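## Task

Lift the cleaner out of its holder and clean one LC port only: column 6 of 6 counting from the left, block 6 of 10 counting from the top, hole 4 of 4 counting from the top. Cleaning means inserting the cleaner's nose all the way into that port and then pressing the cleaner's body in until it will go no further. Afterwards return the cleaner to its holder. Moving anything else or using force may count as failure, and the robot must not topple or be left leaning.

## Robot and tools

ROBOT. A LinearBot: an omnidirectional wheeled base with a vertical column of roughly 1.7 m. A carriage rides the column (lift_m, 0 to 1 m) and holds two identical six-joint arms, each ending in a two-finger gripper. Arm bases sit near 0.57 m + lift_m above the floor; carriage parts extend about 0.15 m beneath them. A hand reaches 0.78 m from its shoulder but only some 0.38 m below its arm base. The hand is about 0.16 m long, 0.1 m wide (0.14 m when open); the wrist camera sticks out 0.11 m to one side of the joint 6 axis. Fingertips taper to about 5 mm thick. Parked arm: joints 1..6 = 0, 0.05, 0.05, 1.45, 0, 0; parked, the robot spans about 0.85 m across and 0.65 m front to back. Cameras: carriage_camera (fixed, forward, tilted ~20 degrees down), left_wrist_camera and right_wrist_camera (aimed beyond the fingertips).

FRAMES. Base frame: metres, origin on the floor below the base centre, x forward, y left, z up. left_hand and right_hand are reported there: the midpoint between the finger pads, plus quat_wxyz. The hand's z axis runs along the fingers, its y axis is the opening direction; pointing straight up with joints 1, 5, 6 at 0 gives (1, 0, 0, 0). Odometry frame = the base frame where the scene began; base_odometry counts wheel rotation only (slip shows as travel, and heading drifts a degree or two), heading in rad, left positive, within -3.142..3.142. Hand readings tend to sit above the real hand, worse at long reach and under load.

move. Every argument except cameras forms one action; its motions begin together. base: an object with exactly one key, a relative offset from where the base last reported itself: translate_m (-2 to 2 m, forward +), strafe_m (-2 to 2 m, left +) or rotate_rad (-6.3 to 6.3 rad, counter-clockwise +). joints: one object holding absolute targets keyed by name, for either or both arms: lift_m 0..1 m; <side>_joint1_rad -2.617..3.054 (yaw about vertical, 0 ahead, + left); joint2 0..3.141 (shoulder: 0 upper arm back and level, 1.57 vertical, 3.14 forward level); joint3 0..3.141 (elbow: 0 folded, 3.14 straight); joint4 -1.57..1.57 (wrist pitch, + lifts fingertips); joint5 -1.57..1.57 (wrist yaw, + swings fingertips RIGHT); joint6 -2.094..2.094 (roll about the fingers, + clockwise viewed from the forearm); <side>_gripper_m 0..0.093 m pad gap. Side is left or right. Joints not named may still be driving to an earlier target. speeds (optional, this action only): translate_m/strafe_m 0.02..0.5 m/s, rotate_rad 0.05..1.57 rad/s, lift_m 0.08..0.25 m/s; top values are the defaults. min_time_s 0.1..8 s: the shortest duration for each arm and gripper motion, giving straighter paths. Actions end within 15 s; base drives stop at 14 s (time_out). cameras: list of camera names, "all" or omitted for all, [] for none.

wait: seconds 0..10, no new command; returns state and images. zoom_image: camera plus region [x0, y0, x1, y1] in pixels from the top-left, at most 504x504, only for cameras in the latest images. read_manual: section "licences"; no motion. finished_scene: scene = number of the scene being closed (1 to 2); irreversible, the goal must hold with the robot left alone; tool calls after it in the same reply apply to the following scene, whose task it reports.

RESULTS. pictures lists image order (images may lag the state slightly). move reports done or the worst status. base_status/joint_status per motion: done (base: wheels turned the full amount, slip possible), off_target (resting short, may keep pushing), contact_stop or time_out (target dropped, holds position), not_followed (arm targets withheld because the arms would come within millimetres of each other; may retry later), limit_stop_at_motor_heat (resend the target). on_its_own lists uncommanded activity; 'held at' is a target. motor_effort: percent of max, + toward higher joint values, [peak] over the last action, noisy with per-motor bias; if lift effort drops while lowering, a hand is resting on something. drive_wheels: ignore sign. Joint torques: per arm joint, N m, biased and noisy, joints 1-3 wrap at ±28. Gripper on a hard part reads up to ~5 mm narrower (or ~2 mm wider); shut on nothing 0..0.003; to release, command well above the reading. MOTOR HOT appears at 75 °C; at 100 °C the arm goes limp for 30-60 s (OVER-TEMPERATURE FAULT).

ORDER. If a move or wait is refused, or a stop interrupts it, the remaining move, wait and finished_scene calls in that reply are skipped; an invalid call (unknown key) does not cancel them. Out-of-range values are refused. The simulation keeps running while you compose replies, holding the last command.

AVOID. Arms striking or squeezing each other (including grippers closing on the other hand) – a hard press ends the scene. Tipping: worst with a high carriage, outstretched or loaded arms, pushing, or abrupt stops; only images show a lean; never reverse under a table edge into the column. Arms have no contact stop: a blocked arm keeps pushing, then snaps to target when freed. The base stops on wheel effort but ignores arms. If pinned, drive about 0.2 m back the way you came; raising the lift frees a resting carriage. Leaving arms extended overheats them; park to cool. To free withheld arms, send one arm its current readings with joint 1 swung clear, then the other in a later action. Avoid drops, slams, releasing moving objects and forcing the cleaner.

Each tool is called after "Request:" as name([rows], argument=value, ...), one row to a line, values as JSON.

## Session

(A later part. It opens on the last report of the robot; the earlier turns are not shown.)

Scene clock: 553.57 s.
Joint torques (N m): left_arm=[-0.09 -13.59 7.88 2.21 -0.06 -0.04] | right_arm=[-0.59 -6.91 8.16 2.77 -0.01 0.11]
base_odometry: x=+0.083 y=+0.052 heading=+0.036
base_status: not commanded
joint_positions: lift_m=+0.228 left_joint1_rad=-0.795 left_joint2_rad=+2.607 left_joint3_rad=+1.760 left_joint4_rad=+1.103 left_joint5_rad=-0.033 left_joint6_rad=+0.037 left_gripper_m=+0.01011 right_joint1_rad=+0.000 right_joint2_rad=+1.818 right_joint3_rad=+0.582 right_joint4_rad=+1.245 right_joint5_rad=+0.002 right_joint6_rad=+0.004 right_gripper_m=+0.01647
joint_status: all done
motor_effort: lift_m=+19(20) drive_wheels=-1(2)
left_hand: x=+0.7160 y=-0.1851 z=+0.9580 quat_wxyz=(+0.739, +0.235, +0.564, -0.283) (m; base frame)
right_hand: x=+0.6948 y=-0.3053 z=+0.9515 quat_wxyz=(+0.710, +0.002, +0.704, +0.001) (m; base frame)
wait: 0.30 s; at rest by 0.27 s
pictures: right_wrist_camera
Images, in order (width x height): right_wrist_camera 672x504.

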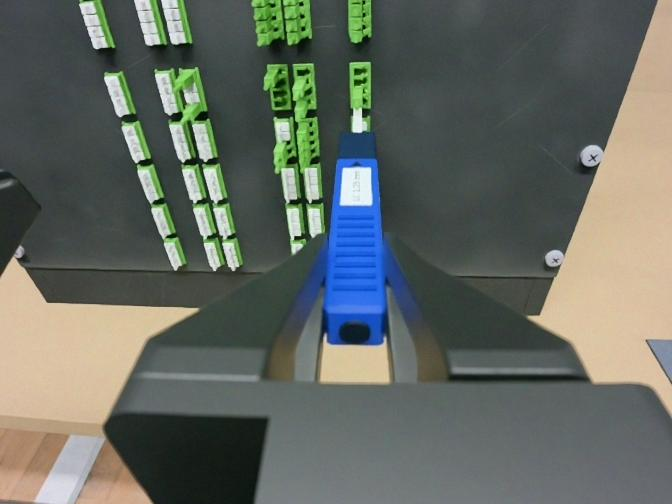

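Request:
wait(seconds=0.1, cameras=["carriage_camera","right_wrist_camera"])

Scene clock: 609.37 s.
Joint torques (N m): left_arm=[-0.08 -13.63 7.83 2.2 -0.05 -0.05] | right_arm=[-0.59 -6.91 8.17 2.77 -0.01 0.11]
base_odometry: x=+0.083 y=+0.052 heading=+0.036
base_status: not commanded
joint_positions: lift_m=+0.228 left_joint1_rad=-0.795 left_joint2_rad=+2.607 left_joint3_rad=+1.760 left_joint4_rad=+1.103 left_joint5_rad=-0.033 left_joint6_rad=+0.037 left_gripper_m=+0.01011 right_joint1_rad=+0.000 right_joint2_rad=+1.818 right_joint3_rad=+0.582 right_joint4_rad=+1.245 right_joint5_rad=+0.002 right_joint6_rad=+0.004 right_gripper_m=+0.01647
joint_status: all done
motor_effort: lift_m=+18(20) drive_wheels=-1(2)
left_hand: x=+0.7160 y=-0.1851 z=+0.9580 quat_wxyz=(+0.739, +0.235, +0.564, -0.283) (m; base frame)
right_hand: x=+0.6948 y=-0.3053 z=+0.9515 quat_wxyz=(+0.710, +0.002, +0.704, +0.001) (m; base frame)
wait: 0.10 s; at rest from the start
pictures: carriage_camera, right_wrist_camera
Images, in order (width x height): carriage_camera 672x504, right_wrist_camera 672x504.

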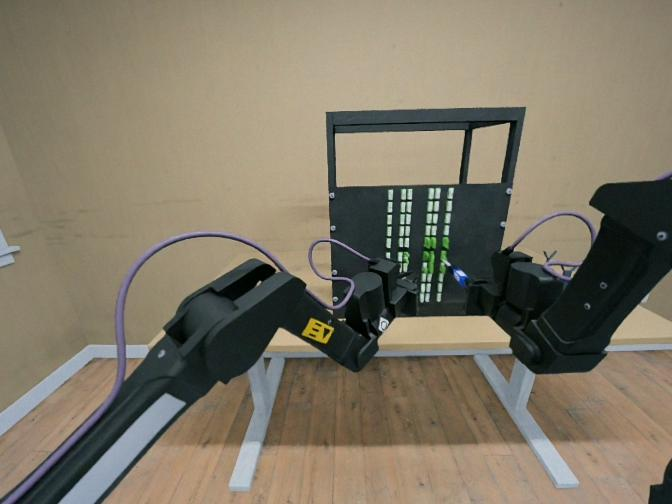

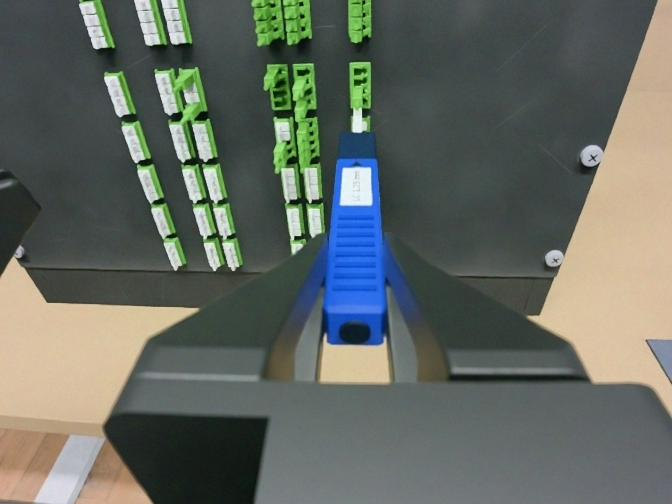

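Request:
zoom_image(camera="carriage_camera", region=[310, 90, 540, 330])

Request:
zoom_image(camera="carriage_camera", region=[150, 300, 650, 504])

Scaled by 2.100 from the camera's 672x504 image, which has a finer 960x720 frame.

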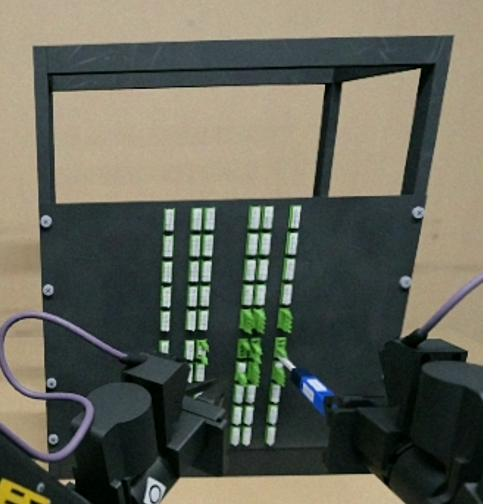

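Scaled by 1.008 from the camera's 672x504 image, which has a finer 960x720 frame.

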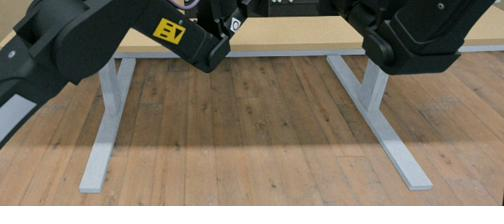

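Request:
move(joints={"right_joint5_rad": 0.0125}, cameras=[])

Request:
wait(seconds=0.3, cameras=["right_wrist_camera"])

Request:
zoom_image(camera="right_wrist_camera", region=[345, 72, 369, 96])

Request:
zoom_image(camera="right_wrist_camera", region=[345, 92, 369, 116])

Scene clock: 621.27 s.
Joint torques (N m): left_arm=[-0.12 -13.56 7.94 2.22 -0.06 -0.03] | right_arm=[-0.62 -6.91 8.16 2.77 0 0.11]
move: done
base_odometry: x=+0.083 y=+0.052 heading=+0.036
base_status: not commanded
joint_positions: lift_m=+0.228 left_joint1_rad=-0.795 left_joint2_rad=+2.607 left_joint3_rad=+1.760 left_joint4_rad=+1.103 left_joint5_rad=-0.033 left_joint6_rad=+0.037 left_gripper_m=+0.01011 right_joint1_rad=+0.000 right_joint2_rad=+1.818 right_joint3_rad=+0.582 right_joint4_rad=+1.245 right_joint5_rad=+0.003 right_joint6_rad=+0.004 right_gripper_m=+0.01647
joint_status: all done
motor_effort: lift_m=+18(20) drive_wheels=+0(1)
left_hand: x=+0.7160 y=-0.1851 z=+0.9580 quat_wxyz=(+0.739, +0.235, +0.564, -0.283) (m; base frame)
right_hand: x=+0.6948 y=-0.3056 z=+0.9515 quat_wxyz=(+0.710, +0.003, +0.704, +0.000) (m; base frame)
pictures: none
No camera images: "cameras" was empty.

Scene clock: 621.57 s.
Joint torques (N m): left_arm=[-0.02 -13.61 7.91 2.19 -0.06 -0.05] | right_arm=[-0.61 -6.93 8.17 2.77 -0.02 0.11]
base_odometry: x=+0.083 y=+0.052 heading=+0.036
base_status: not commanded
joint_positions: lift_m=+0.228 left_joint1_rad=-0.795 left_joint2_rad=+2.607 left_joint3_rad=+1.760 left_joint4_rad=+1.103 left_joint5_rad=-0.033 left_joint6_rad=+0.037 left_gripper_m=+0.01011 right_joint1_rad=+0.000 right_joint2_rad=+1.818 right_joint3_rad=+0.582 right_joint4_rad=+1.245 right_joint5_rad=+0.003 right_joint6_rad=+0.004 right_gripper_m=+0.01647
joint_status: all done
motor_effort: lift_m=+18(20) drive_wheels=+0(1)
left_hand: x=+0.7160 y=-0.1851 z=+0.9580 quat_wxyz=(+0.739, +0.235, +0.564, -0.283) (m; base frame)
right_hand: x=+0.6948 y=-0.3056 z=+0.9515 quat_wxyz=(+0.710, +0.003, +0.704, +0.000) (m; base frame)
wait: 0.30 s; at rest by 0.27 s
pictures: right_wrist_camera
Images, in order (width x height): right_wrist_camera 672x504.

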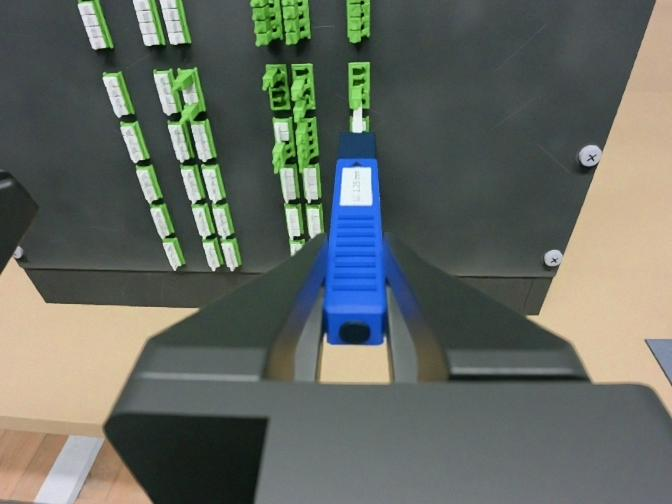

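Scaled by 21.000 from the camera's 672x504 image, which has a finer 960x720 frame.

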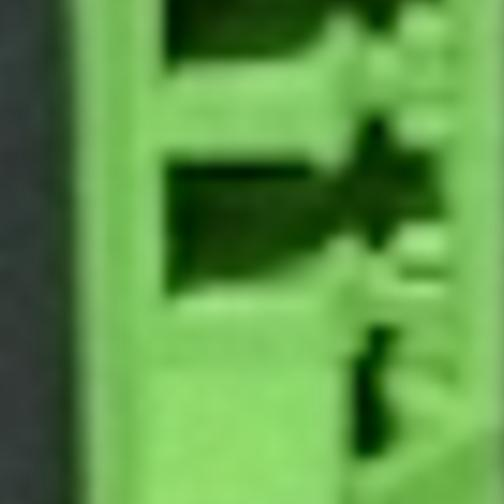

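Scaled by 21.000 from the camera's 672x504 image, which has a finer 960x720 frame.

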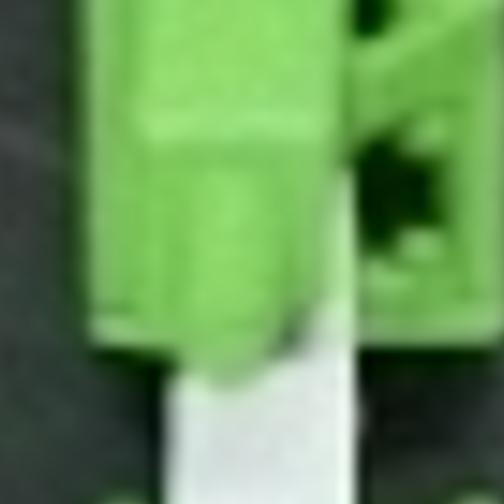

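Request:
move(base={"translate_m": 0.002}, speeds={"translate_m": 0.02}, cameras=[])

Request:
wait(seconds=0.3, cameras=["left_wrist_camera","right_wrist_camera"])

Request:
zoom_image(camera="right_wrist_camera", region=[345, 72, 369, 96])

Request:
zoom_image(camera="right_wrist_camera", region=[345, 92, 369, 116])

Request:
zoom_image(camera="left_wrist_camera", region=[310, 160, 350, 200])

Scene clock: 631.97 s.
Joint torques (N m): left_arm=[-0.1 -13.7 7.92 2.26 -0.05 -0.02] | right_arm=[-0.55 -6.82 8.18 2.77 -0.03 0.11]
move: done
base_odometry: x=+0.085 y=+0.052 heading=+0.036
base_status: done
joint_positions: lift_m=+0.228 left_joint1_rad=-0.795 left_joint2_rad=+2.607 left_joint3_rad=+1.760 left_joint4_rad=+1.103 left_joint5_rad=-0.033 left_joint6_rad=+0.037 left_gripper_m=+0.01011 right_joint1_rad=+0.000 right_joint2_rad=+1.818 right_joint3_rad=+0.582 right_joint4_rad=+1.245 right_joint5_rad=+0.005 right_joint6_rad=+0.004 right_gripper_m=+0.01647
joint_status: not commanded
motor_effort: lift_m=+19(21) drive_wheels=+2(10)
left_hand: x=+0.7160 y=-0.1851 z=+0.9581 quat_wxyz=(+0.739, +0.235, +0.564, -0.284) (m; base frame)
right_hand: x=+0.6948 y=-0.3059 z=+0.9515 quat_wxyz=(+0.710, +0.003, +0.704, -0.001) (m; base frame)
pictures: none
No camera images: "cameras" was empty.

Scene clock: 632.27 s.
Joint torques (N m): left_arm=[-0.12 -13.59 7.87 2.21 -0.05 -0.05] | right_arm=[-0.62 -6.91 8.18 2.77 -0.04 0.11]
base_odometry: x=+0.085 y=+0.052 heading=+0.036
base_status: done
joint_positions: lift_m=+0.228 left_joint1_rad=-0.795 left_joint2_rad=+2.607 left_joint3_rad=+1.760 left_joint4_rad=+1.103 left_joint5_rad=-0.033 left_joint6_rad=+0.037 left_gripper_m=+0.01011 right_joint1_rad=+0.000 right_joint2_rad=+1.818 right_joint3_rad=+0.582 right_joint4_rad=+1.245 right_joint5_rad=+0.005 right_joint6_rad=+0.004 right_gripper_m=+0.01647
joint_status: not commanded
motor_effort: lift_m=+19(21) drive_wheels=+3(10)
left_hand: x=+0.7160 y=-0.1851 z=+0.9580 quat_wxyz=(+0.739, +0.235, +0.564, -0.283) (m; base frame)
right_hand: x=+0.6948 y=-0.3060 z=+0.9515 quat_wxyz=(+0.710, +0.003, +0.704, -0.001) (m; base frame)
wait: 0.30 s; at rest by 0.27 s
pictures: left_wrist_camera, right_wrist_camera
Images, in order (width x height): left_wrist_camera 672x504, right_wrist_camera 672x504.

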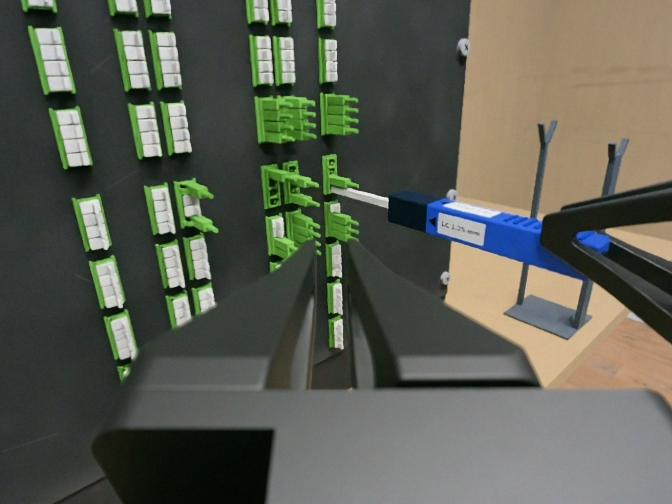

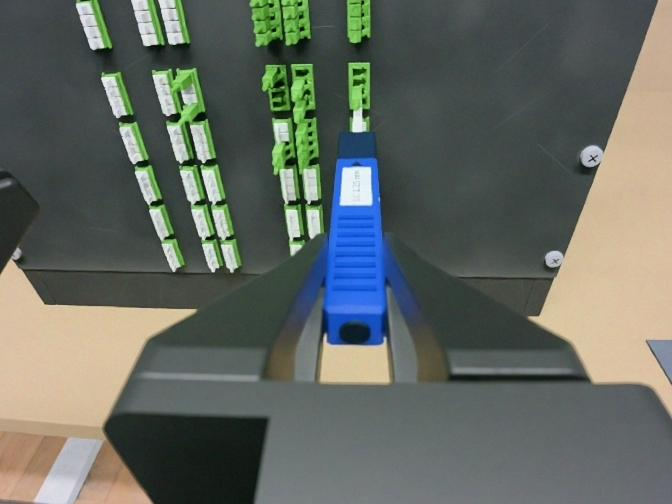

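Scaled by 21.000 from the camera's 672x504 image, which has a finer 960x720 frame.

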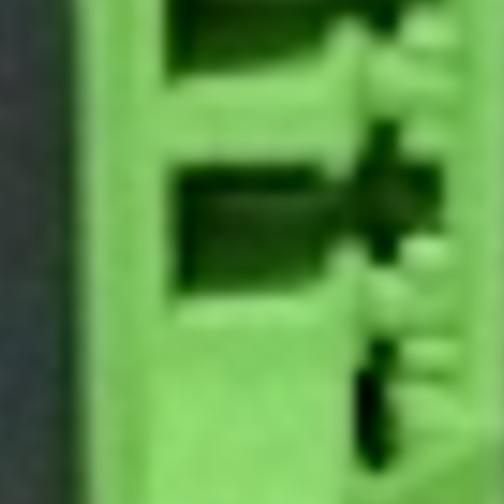

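Scaled by 21.000 from the camera's 672x504 image, which has a finer 960x720 frame.

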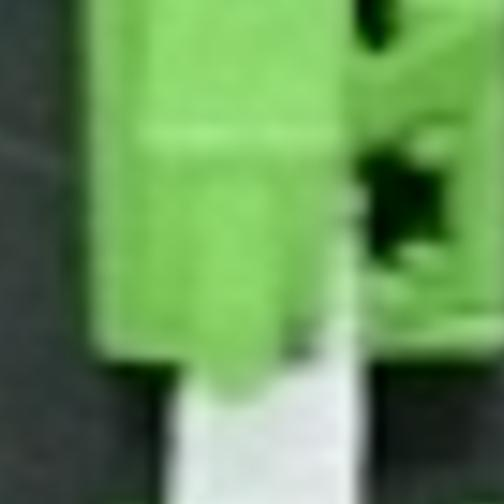

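Scaled by 12.600 from the camera's 672x504 image, which has a finer 960x720 frame.

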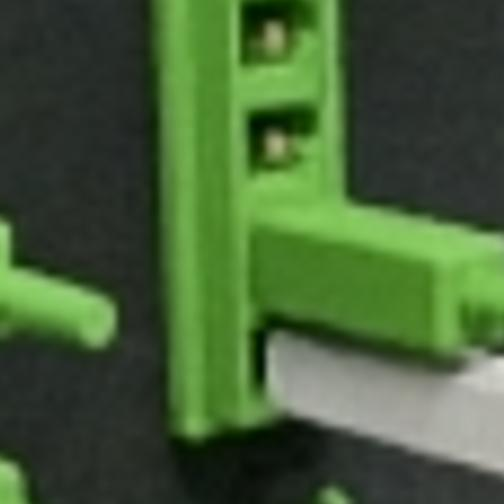

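Request:
move(base={"translate_m": 0.002}, speeds={"translate_m": 0.02}, cameras=[])

Request:
wait(seconds=0.3, cameras=["left_wrist_camera","right_wrist_camera"])

Request:
zoom_image(camera="right_wrist_camera", region=[345, 72, 369, 96])

Request:
zoom_image(camera="right_wrist_camera", region=[345, 92, 369, 116])

Request:
zoom_image(camera="left_wrist_camera", region=[310, 160, 350, 200])

Scene clock: 643.17 s.
Joint torques (N m): left_arm=[-0.08 -13.53 8.03 2.23 -0.04 -0.03] | right_arm=[-0.58 -6.93 8.17 2.77 -0.04 0.11]
move: done
base_odometry: x=+0.087 y=+0.052 heading=+0.036
base_status: done
joint_positions: lift_m=+0.228 left_joint1_rad=-0.795 left_joint2_rad=+2.607 left_joint3_rad=+1.760 left_joint4_rad=+1.102 left_joint5_rad=-0.033 left_joint6_rad=+0.037 left_gripper_m=+0.01011 right_joint1_rad=+0.000 right_joint2_rad=+1.818 right_joint3_rad=+0.582 right_joint4_rad=+1.245 right_joint5_rad=+0.006 right_joint6_rad=+0.004 right_gripper_m=+0.01647
joint_status: not commanded
motor_effort: lift_m=+19(21) drive_wheels=+2(10)
left_hand: x=+0.7160 y=-0.1851 z=+0.9579 quat_wxyz=(+0.739, +0.235, +0.564, -0.283) (m; base frame)
right_hand: x=+0.6948 y=-0.3060 z=+0.9515 quat_wxyz=(+0.710, +0.003, +0.704, -0.001) (m; base frame)
pictures: none
No camera images: "cameras" was empty.

Scene clock: 643.47 s.
Joint torques (N m): left_arm=[-0.03 -13.64 7.73 2.21 -0.05 -0.03] | right_arm=[-0.64 -6.93 8.18 2.78 -0.04 0.11]
base_odometry: x=+0.087 y=+0.052 heading=+0.036
base_status: done
joint_positions: lift_m=+0.228 left_joint1_rad=-0.795 left_joint2_rad=+2.607 left_joint3_rad=+1.760 left_joint4_rad=+1.103 left_joint5_rad=-0.033 left_joint6_rad=+0.037 left_gripper_m=+0.01011 right_joint1_rad=+0.000 right_joint2_rad=+1.818 right_joint3_rad=+0.582 right_joint4_rad=+1.245 right_joint5_rad=+0.006 right_joint6_rad=+0.004 right_gripper_m=+0.01647
joint_status: not commanded
motor_effort: lift_m=+18(21) drive_wheels=+2(10)
left_hand: x=+0.7160 y=-0.1851 z=+0.9580 quat_wxyz=(+0.739, +0.235, +0.564, -0.283) (m; base frame)
right_hand: x=+0.6948 y=-0.3061 z=+0.9515 quat_wxyz=(+0.710, +0.004, +0.704, -0.001) (m; base frame)
wait: 0.30 s; at rest by 0.27 s
pictures: left_wrist_camera, right_wrist_camera
Images, in order (width x height): left_wrist_camera 672x504, right_wrist_camera 672x504.

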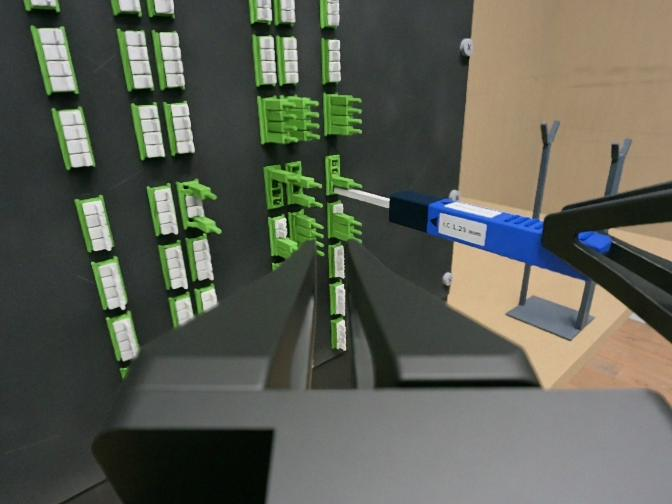

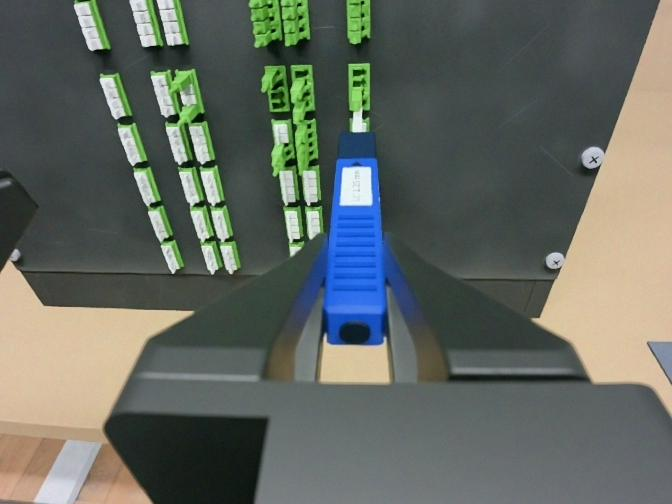

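Scaled by 21.000 from the camera's 672x504 image, which has a finer 960x720 frame.

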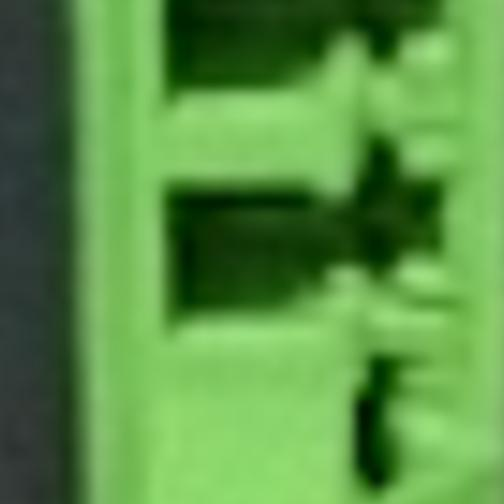

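Scaled by 21.000 from the camera's 672x504 image, which has a finer 960x720 frame.

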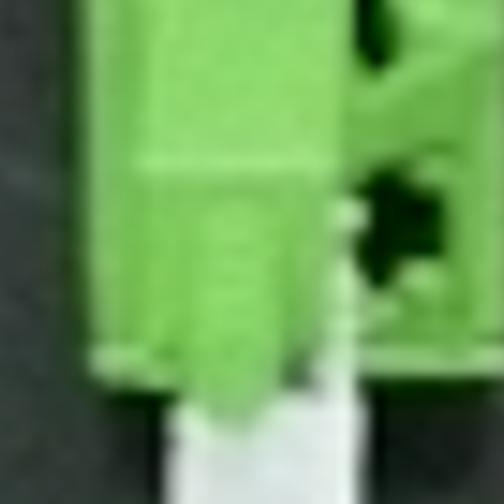

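Scaled by 12.600 from the camera's 672x504 image, which has a finer 960x720 frame.

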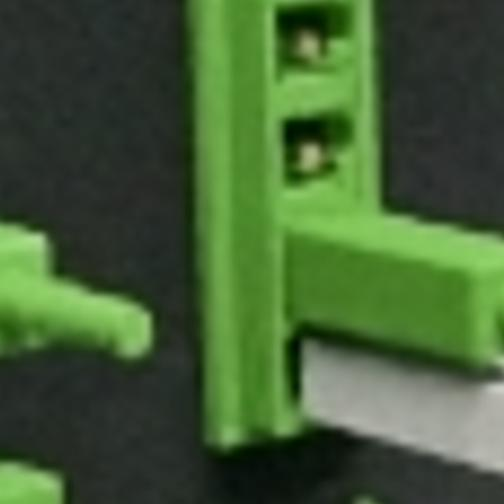

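Request:
zoom_image(camera="left_wrist_camera", region=[325, 176, 349, 200])

Request:
zoom_image(camera="right_wrist_camera", region=[350, 96, 366, 112])

Request:
zoom_image(camera="left_wrist_camera", region=[300, 140, 400, 240])

Scaled by 21.000 from the camera's 672x504 image, which has a finer 960x720 frame.

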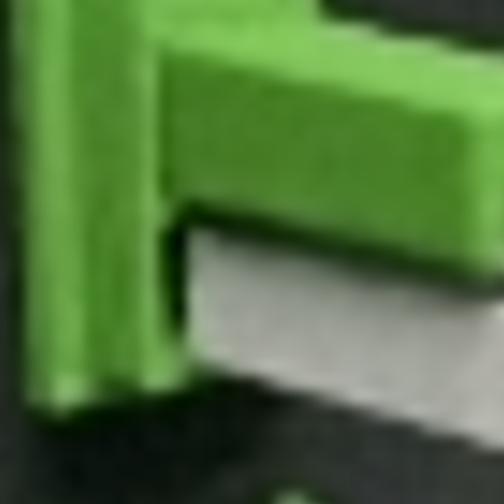

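Scaled by 31.500 from the camera's 672x504 image, which has a finer 960x720 frame.

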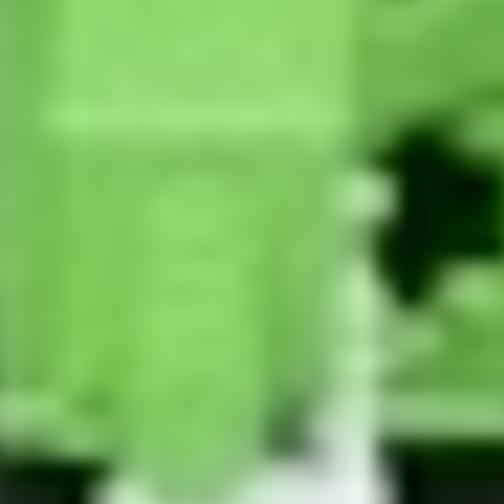

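Scaled by 5.040 from the camera's 672x504 image, which has a finer 960x720 frame.

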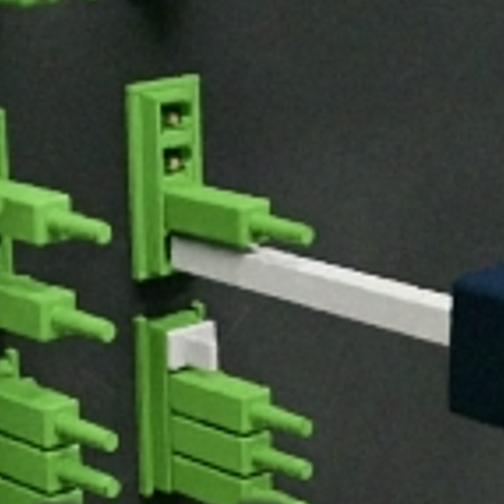

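Request:
move(base={"translate_m": 0.002}, joints={"right_joint5_rad": 0.009}, speeds={"translate_m": 0.02}, cameras=[])

Request:
wait(seconds=0.3, cameras=["left_wrist_camera","right_wrist_camera"])

Request:
zoom_image(camera="right_wrist_camera", region=[345, 92, 369, 116])

Request:
zoom_image(camera="left_wrist_camera", region=[310, 160, 350, 200])

Scene clock: 680.50 s.
Joint torques (N m): left_arm=[-0.09 -13.6 7.91 2.24 -0.05 -0.02] | right_arm=[-0.68 -6.93 8.14 2.77 -0.08 0.11]
move: done
base_odometry: x=+0.089 y=+0.052 heading=+0.037
base_status: done
joint_positions: lift_m=+0.228 left_joint1_rad=-0.795 left_joint2_rad=+2.607 left_joint3_rad=+1.760 left_joint4_rad=+1.102 left_joint5_rad=-0.033 left_joint6_rad=+0.037 left_gripper_m=+0.01011 right_joint1_rad=+0.000 right_joint2_rad=+1.818 right_joint3_rad=+0.582 right_joint4_rad=+1.245 right_joint5_rad=+0.006 right_joint6_rad=+0.004 right_gripper_m=+0.01647
joint_status: all done
motor_effort: lift_m=+19(20) drive_wheels=+4(10)
left_hand: x=+0.7160 y=-0.1851 z=+0.9579 quat_wxyz=(+0.739, +0.235, +0.564, -0.283) (m; base frame)
right_hand: x=+0.6948 y=-0.3061 z=+0.9515 quat_wxyz=(+0.710, +0.004, +0.704, -0.001) (m; base frame)
pictures: none
No camera images: "cameras" was empty.

Scene clock: 680.80 s.
Joint torques (N m): left_arm=[-0.18 -13.49 7.83 2.22 -0.06 -0.04] | right_arm=[-0.65 -6.91 8.2 2.77 -0.08 0.11]
base_odometry: x=+0.089 y=+0.052 heading=+0.037
base_status: done
joint_positions: lift_m=+0.228 left_joint1_rad=-0.795 left_joint2_rad=+2.607 left_joint3_rad=+1.760 left_joint4_rad=+1.103 left_joint5_rad=-0.033 left_joint6_rad=+0.037 left_gripper_m=+0.01011 right_joint1_rad=+0.000 right_joint2_rad=+1.818 right_joint3_rad=+0.582 right_joint4_rad=+1.245 right_joint5_rad=+0.006 right_joint6_rad=+0.004 right_gripper_m=+0.01647
joint_status: all done
motor_effort: lift_m=+18(20) drive_wheels=+3(10)
left_hand: x=+0.7160 y=-0.1851 z=+0.9580 quat_wxyz=(+0.739, +0.235, +0.564, -0.283) (m; base frame)
right_hand: x=+0.6948 y=-0.3061 z=+0.9515 quat_wxyz=(+0.710, +0.004, +0.704, -0.001) (m; base frame)
wait: 0.30 s; at rest by 0.27 s
pictures: left_wrist_camera, right_wrist_camera
Images, in order (width x height): left_wrist_camera 672x504, right_wrist_camera 672x504.

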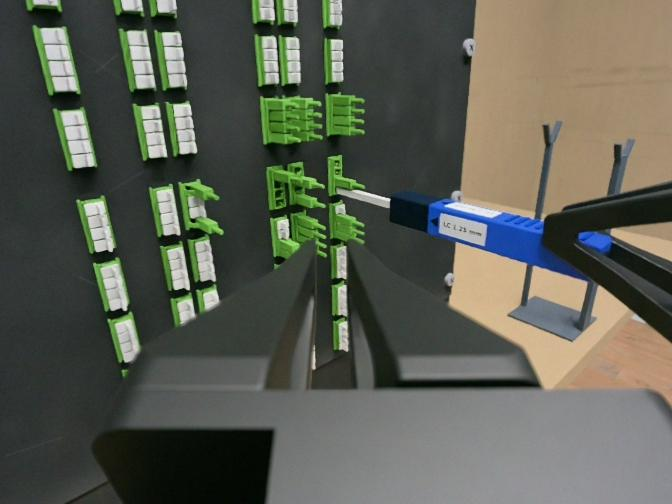

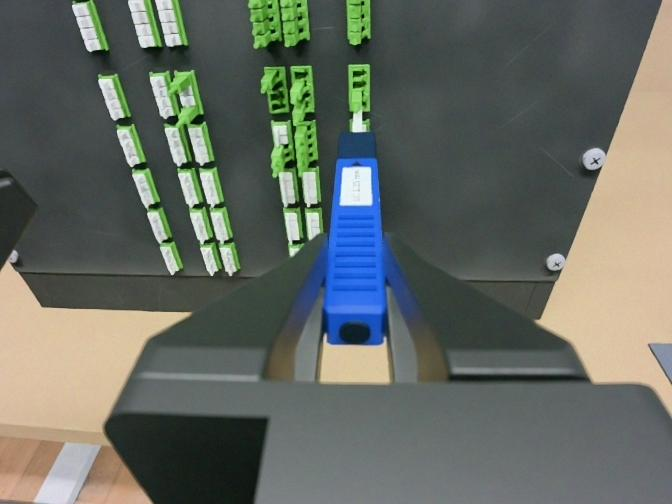

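Scaled by 21.000 from the camera's 672x504 image, which has a finer 960x720 frame.

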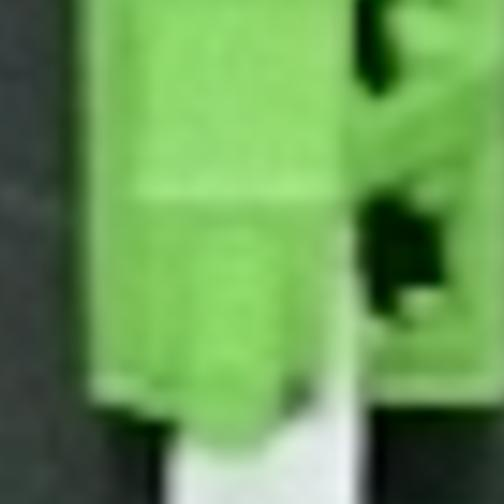

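Scaled by 12.600 from the camera's 672x504 image, which has a finer 960x720 frame.

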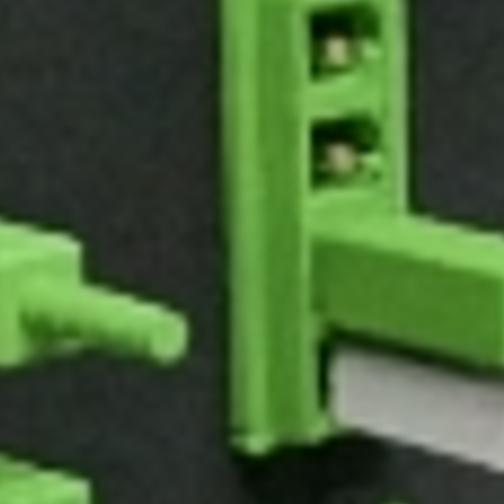

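Request:
move(base={"translate_m": 0.003}, speeds={"translate_m": 0.02}, cameras=[])

Request:
wait(seconds=0.3, cameras=["left_wrist_camera","right_wrist_camera"])

Request:
zoom_image(camera="right_wrist_camera", region=[340, 92, 370, 122])

Request:
zoom_image(camera="left_wrist_camera", region=[310, 160, 410, 260])

Scene clock: 686.60 s.
Joint torques (N m): left_arm=[-0.09 -13.49 7.94 2.23 -0.06 -0.02] | right_arm=[-0.61 -6.89 8.18 2.76 -0.1 0.11]
move: done
base_odometry: x=+0.092 y=+0.052 heading=+0.037
base_status: done
joint_positions: lift_m=+0.228 left_joint1_rad=-0.795 left_joint2_rad=+2.607 left_joint3_rad=+1.760 left_joint4_rad=+1.103 left_joint5_rad=-0.033 left_joint6_rad=+0.037 left_gripper_m=+0.01011 right_joint1_rad=+0.000 right_joint2_rad=+1.818 right_joint3_rad=+0.582 right_joint4_rad=+1.245 right_joint5_rad=+0.006 right_joint6_rad=+0.004 right_gripper_m=+0.01647
joint_status: not commanded
motor_effort: lift_m=+19(21) drive_wheels=+3(10)
left_hand: x=+0.7160 y=-0.1851 z=+0.9580 quat_wxyz=(+0.739, +0.235, +0.564, -0.283) (m; base frame)
right_hand: x=+0.6948 y=-0.3061 z=+0.9515 quat_wxyz=(+0.710, +0.004, +0.704, -0.001) (m; base frame)
pictures: none
No camera images: "cameras" was empty.

Scene clock: 686.90 s.
Joint torques (N m): left_arm=[-0.08 -13.63 7.9 2.21 -0.05 -0.04] | right_arm=[-0.61 -6.91 8.17 2.77 -0.08 0.11]
base_odometry: x=+0.092 y=+0.052 heading=+0.037
base_status: done
joint_positions: lift_m=+0.228 left_joint1_rad=-0.795 left_joint2_rad=+2.607 left_joint3_rad=+1.760 left_joint4_rad=+1.103 left_joint5_rad=-0.033 left_joint6_rad=+0.037 left_gripper_m=+0.01011 right_joint1_rad=+0.000 right_joint2_rad=+1.818 right_joint3_rad=+0.582 right_joint4_rad=+1.245 right_joint5_rad=+0.006 right_joint6_rad=+0.004 right_gripper_m=+0.01647
joint_status: not commanded
motor_effort: lift_m=+18(21) drive_wheels=+2(10)
left_hand: x=+0.7160 y=-0.1851 z=+0.9580 quat_wxyz=(+0.739, +0.235, +0.564, -0.283) (m; base frame)
right_hand: x=+0.6948 y=-0.3061 z=+0.9515 quat_wxyz=(+0.710, +0.004, +0.704, -0.001) (m; base frame)
wait: 0.30 s; at rest by 0.27 s
pictures: left_wrist_camera, right_wrist_camera
Images, in order (width x height): left_wrist_camera 672x504, right_wrist_camera 672x504.

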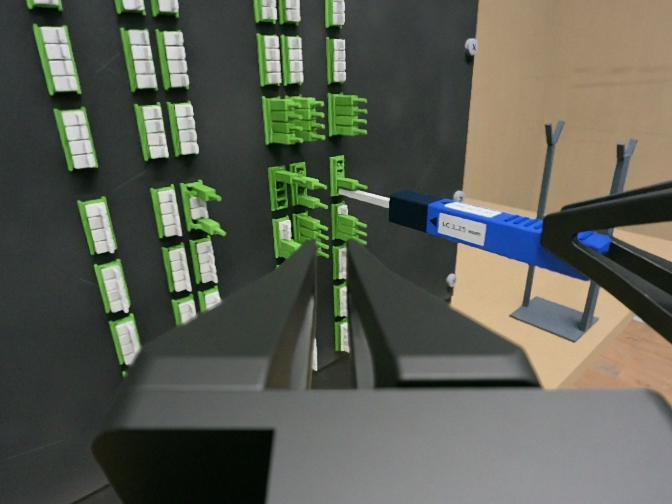

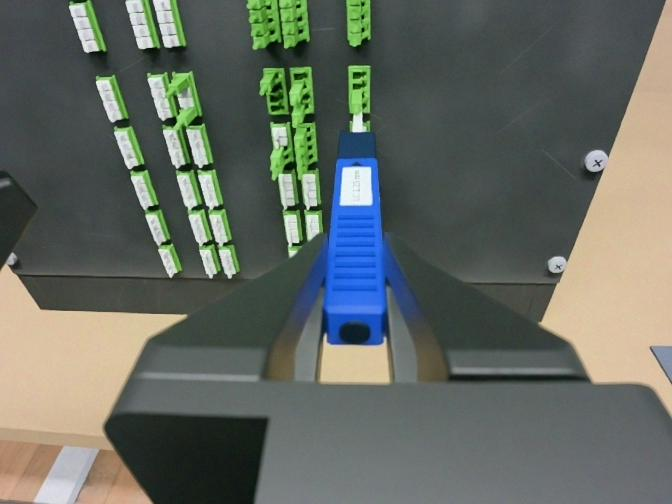

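Scaled by 16.800 from the camera's 672x504 image, which has a finer 960x720 frame.

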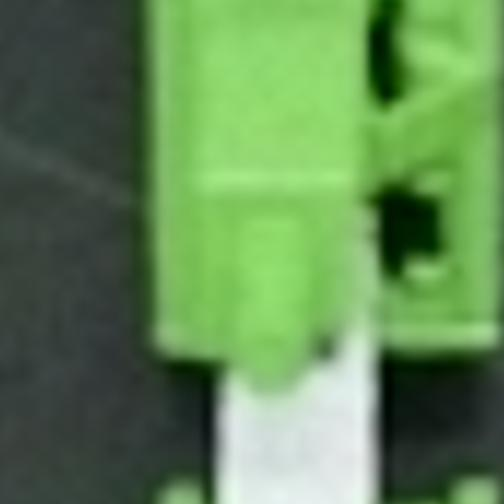

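Scaled by 5.040 from the camera's 672x504 image, which has a finer 960x720 frame.

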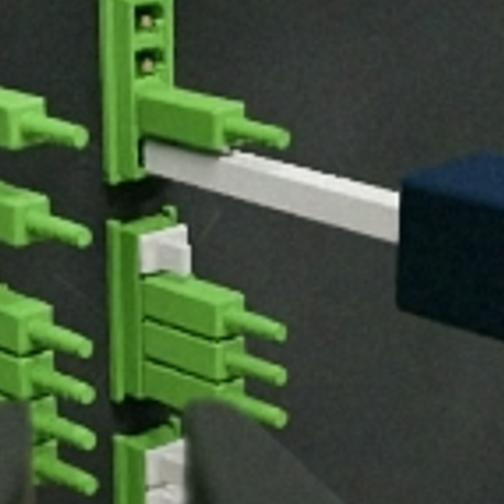

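Request:
move(base={"translate_m": 0.003}, speeds={"translate_m": 0.02}, cameras=[])

Request:
wait(seconds=0.3, cameras=["left_wrist_camera","right_wrist_camera"])

Request:
zoom_image(camera="right_wrist_camera", region=[340, 92, 370, 122])

Request:
zoom_image(camera="left_wrist_camera", region=[310, 160, 410, 260])

Scene clock: 691.03 s.
Joint torques (N m): left_arm=[-0.09 -13.53 7.84 2.21 -0.06 -0.05] | right_arm=[-0.54 -6.9 8.84 2.73 -0.08 0.11]
move: done
base_odometry: x=+0.095 y=+0.053 heading=+0.037
base_status: done
joint_positions: lift_m=+0.228 left_joint1_rad=-0.795 left_joint2_rad=+2.607 left_joint3_rad=+1.760 left_joint4_rad=+1.103 left_joint5_rad=-0.033 left_joint6_rad=+0.037 left_gripper_m=+0.01011 right_joint1_rad=+0.000 right_joint2_rad=+1.818 right_joint3_rad=+0.575 right_joint4_rad=+1.248 right_joint5_rad=+0.006 right_joint6_rad=+0.004 right_gripper_m=+0.01647
joint_status: not commanded
motor_effort: lift_m=+20(21) drive_wheels=+3(9)
left_hand: x=+0.7160 y=-0.1851 z=+0.9580 quat_wxyz=(+0.739, +0.235, +0.564, -0.283) (m; base frame)
right_hand: x=+0.6934 y=-0.3061 z=+0.9497 quat_wxyz=(+0.709, +0.004, +0.705, -0.001) (m; base frame)
pictures: none
No camera images: "cameras" was empty.

Scene clock: 691.33 s.
Joint torques (N m): left_arm=[-0.05 -13.56 7.8 2.23 -0.06 -0.03] | right_arm=[-0.62 -6.87 8.83 2.73 -0.08 0.11]
base_odometry: x=+0.095 y=+0.053 heading=+0.037
base_status: done
joint_positions: lift_m=+0.228 left_joint1_rad=-0.795 left_joint2_rad=+2.607 left_joint3_rad=+1.760 left_joint4_rad=+1.103 left_joint5_rad=-0.033 left_joint6_rad=+0.037 left_gripper_m=+0.01011 right_joint1_rad=+0.000 right_joint2_rad=+1.818 right_joint3_rad=+0.575 right_joint4_rad=+1.248 right_joint5_rad=+0.006 right_joint6_rad=+0.004 right_gripper_m=+0.01647
joint_status: not commanded
motor_effort: lift_m=+18(21) drive_wheels=+4(9)
left_hand: x=+0.7160 y=-0.1851 z=+0.9580 quat_wxyz=(+0.739, +0.235, +0.564, -0.283) (m; base frame)
right_hand: x=+0.6934 y=-0.3061 z=+0.9497 quat_wxyz=(+0.709, +0.004, +0.705, -0.001) (m; base frame)
wait: 0.30 s; at rest by 0.27 s
pictures: left_wrist_camera, right_wrist_camera
Images, in order (width x height): left_wrist_camera 672x504, right_wrist_camera 672x504.

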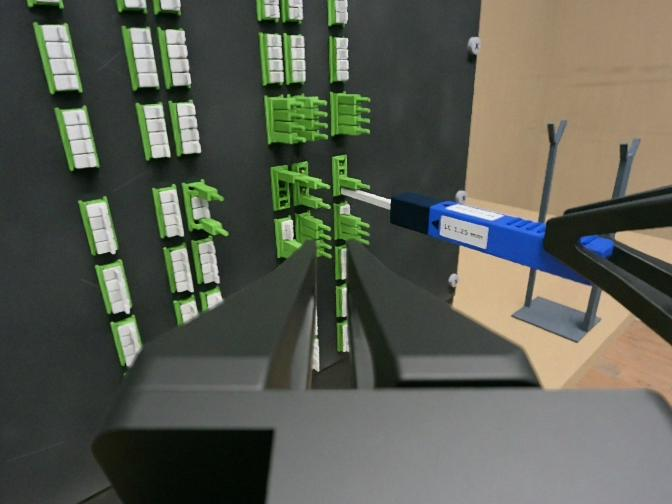

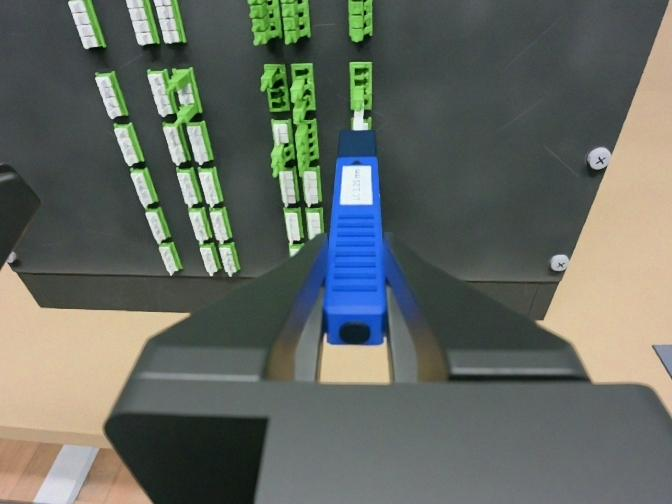

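Scaled by 16.800 from the camera's 672x504 image, which has a finer 960x720 frame.

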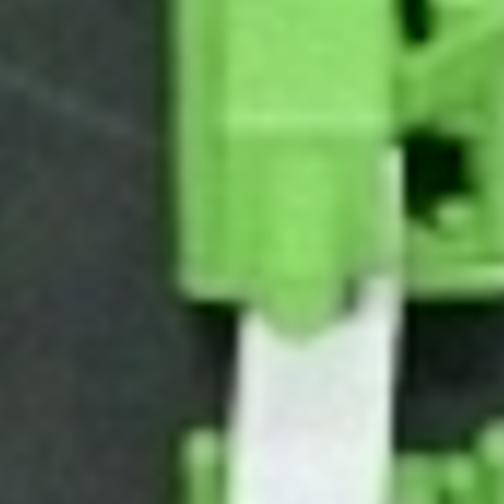

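Scaled by 5.040 from the camera's 672x504 image, which has a finer 960x720 frame.

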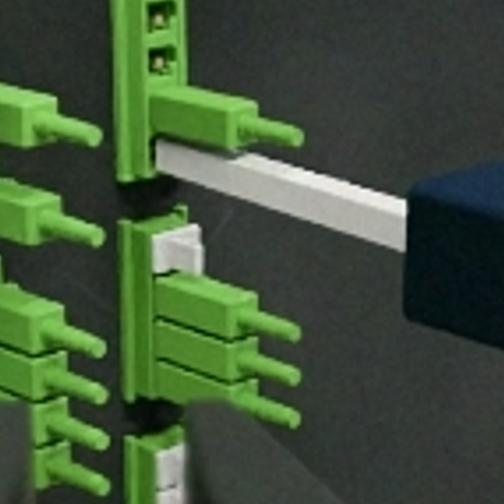

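Request:
move(joints={"right_joint3_rad": 0.606}, min_time_s=0.5, cameras=[])

Request:
wait(seconds=0.3, cameras=["left_wrist_camera"])

Request:
zoom_image(camera="left_wrist_camera", region=[310, 160, 410, 260])

Scene clock: 704.37 s.
Joint torques (N m): left_arm=[-0.05 -13.57 7.91 2.21 -0.03 -0.03] | right_arm=[-0.62 -6.89 9.43 2.73 -0.08 0.11]
move: done
base_odometry: x=+0.095 y=+0.053 heading=+0.037
base_status: not commanded
joint_positions: lift_m=+0.228 left_joint1_rad=-0.795 left_joint2_rad=+2.607 left_joint3_rad=+1.760 left_joint4_rad=+1.103 left_joint5_rad=-0.033 left_joint6_rad=+0.037 left_gripper_m=+0.01011 right_joint1_rad=+0.000 right_joint2_rad=+1.818 right_joint3_rad=+0.575 right_joint4_rad=+1.248 right_joint5_rad=+0.006 right_joint6_rad=+0.004 right_gripper_m=+0.01647
joint_status: all done
motor_effort: lift_m=+19(20) drive_wheels=+3(5)
left_hand: x=+0.7160 y=-0.1851 z=+0.9580 quat_wxyz=(+0.739, +0.235, +0.564, -0.283) (m; base frame)
right_hand: x=+0.6934 y=-0.3061 z=+0.9497 quat_wxyz=(+0.709, +0.004, +0.705, -0.001) (m; base frame)
pictures: none
No camera images: "cameras" was empty.

Scene clock: 704.67 s.
Joint torques (N m): left_arm=[-0.09 -13.59 7.88 2.2 -0.07 -0.03] | right_arm=[-0.61 -6.89 9.42 2.73 -0.09 0.11]
base_odometry: x=+0.095 y=+0.053 heading=+0.037
base_status: not commanded
joint_positions: lift_m=+0.228 left_joint1_rad=-0.795 left_joint2_rad=+2.607 left_joint3_rad=+1.760 left_joint4_rad=+1.103 left_joint5_rad=-0.033 left_joint6_rad=+0.037 left_gripper_m=+0.01011 right_joint1_rad=+0.000 right_joint2_rad=+1.818 right_joint3_rad=+0.575 right_joint4_rad=+1.248 right_joint5_rad=+0.006 right_joint6_rad=+0.004 right_gripper_m=+0.01647
joint_status: all done
motor_effort: lift_m=+19(20) drive_wheels=+2(5)
left_hand: x=+0.7160 y=-0.1851 z=+0.9580 quat_wxyz=(+0.739, +0.235, +0.564, -0.283) (m; base frame)
right_hand: x=+0.6934 y=-0.3061 z=+0.9497 quat_wxyz=(+0.709, +0.004, +0.705, -0.001) (m; base frame)
wait: 0.30 s; at rest by 0.27 s
pictures: left_wrist_camera
Images, in order (width x height): left_wrist_camera 672x504.

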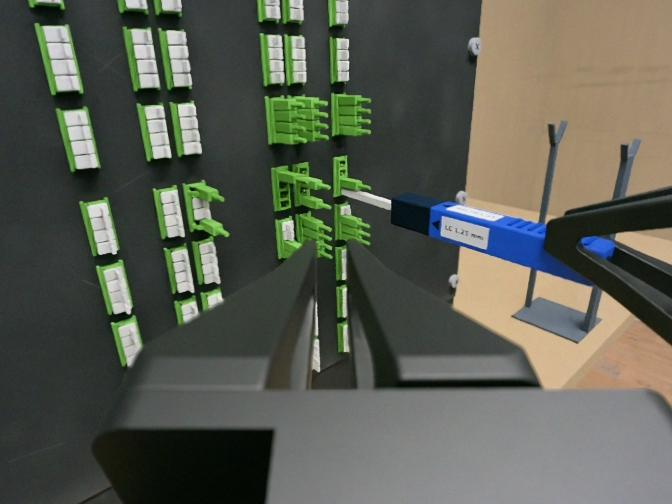

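Scaled by 5.040 from the camera's 672x504 image, which has a finer 960x720 frame.

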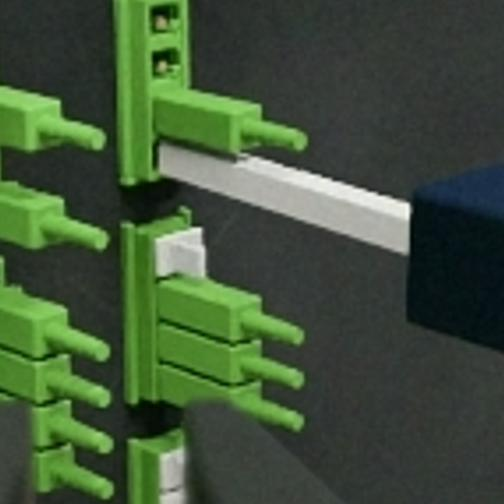

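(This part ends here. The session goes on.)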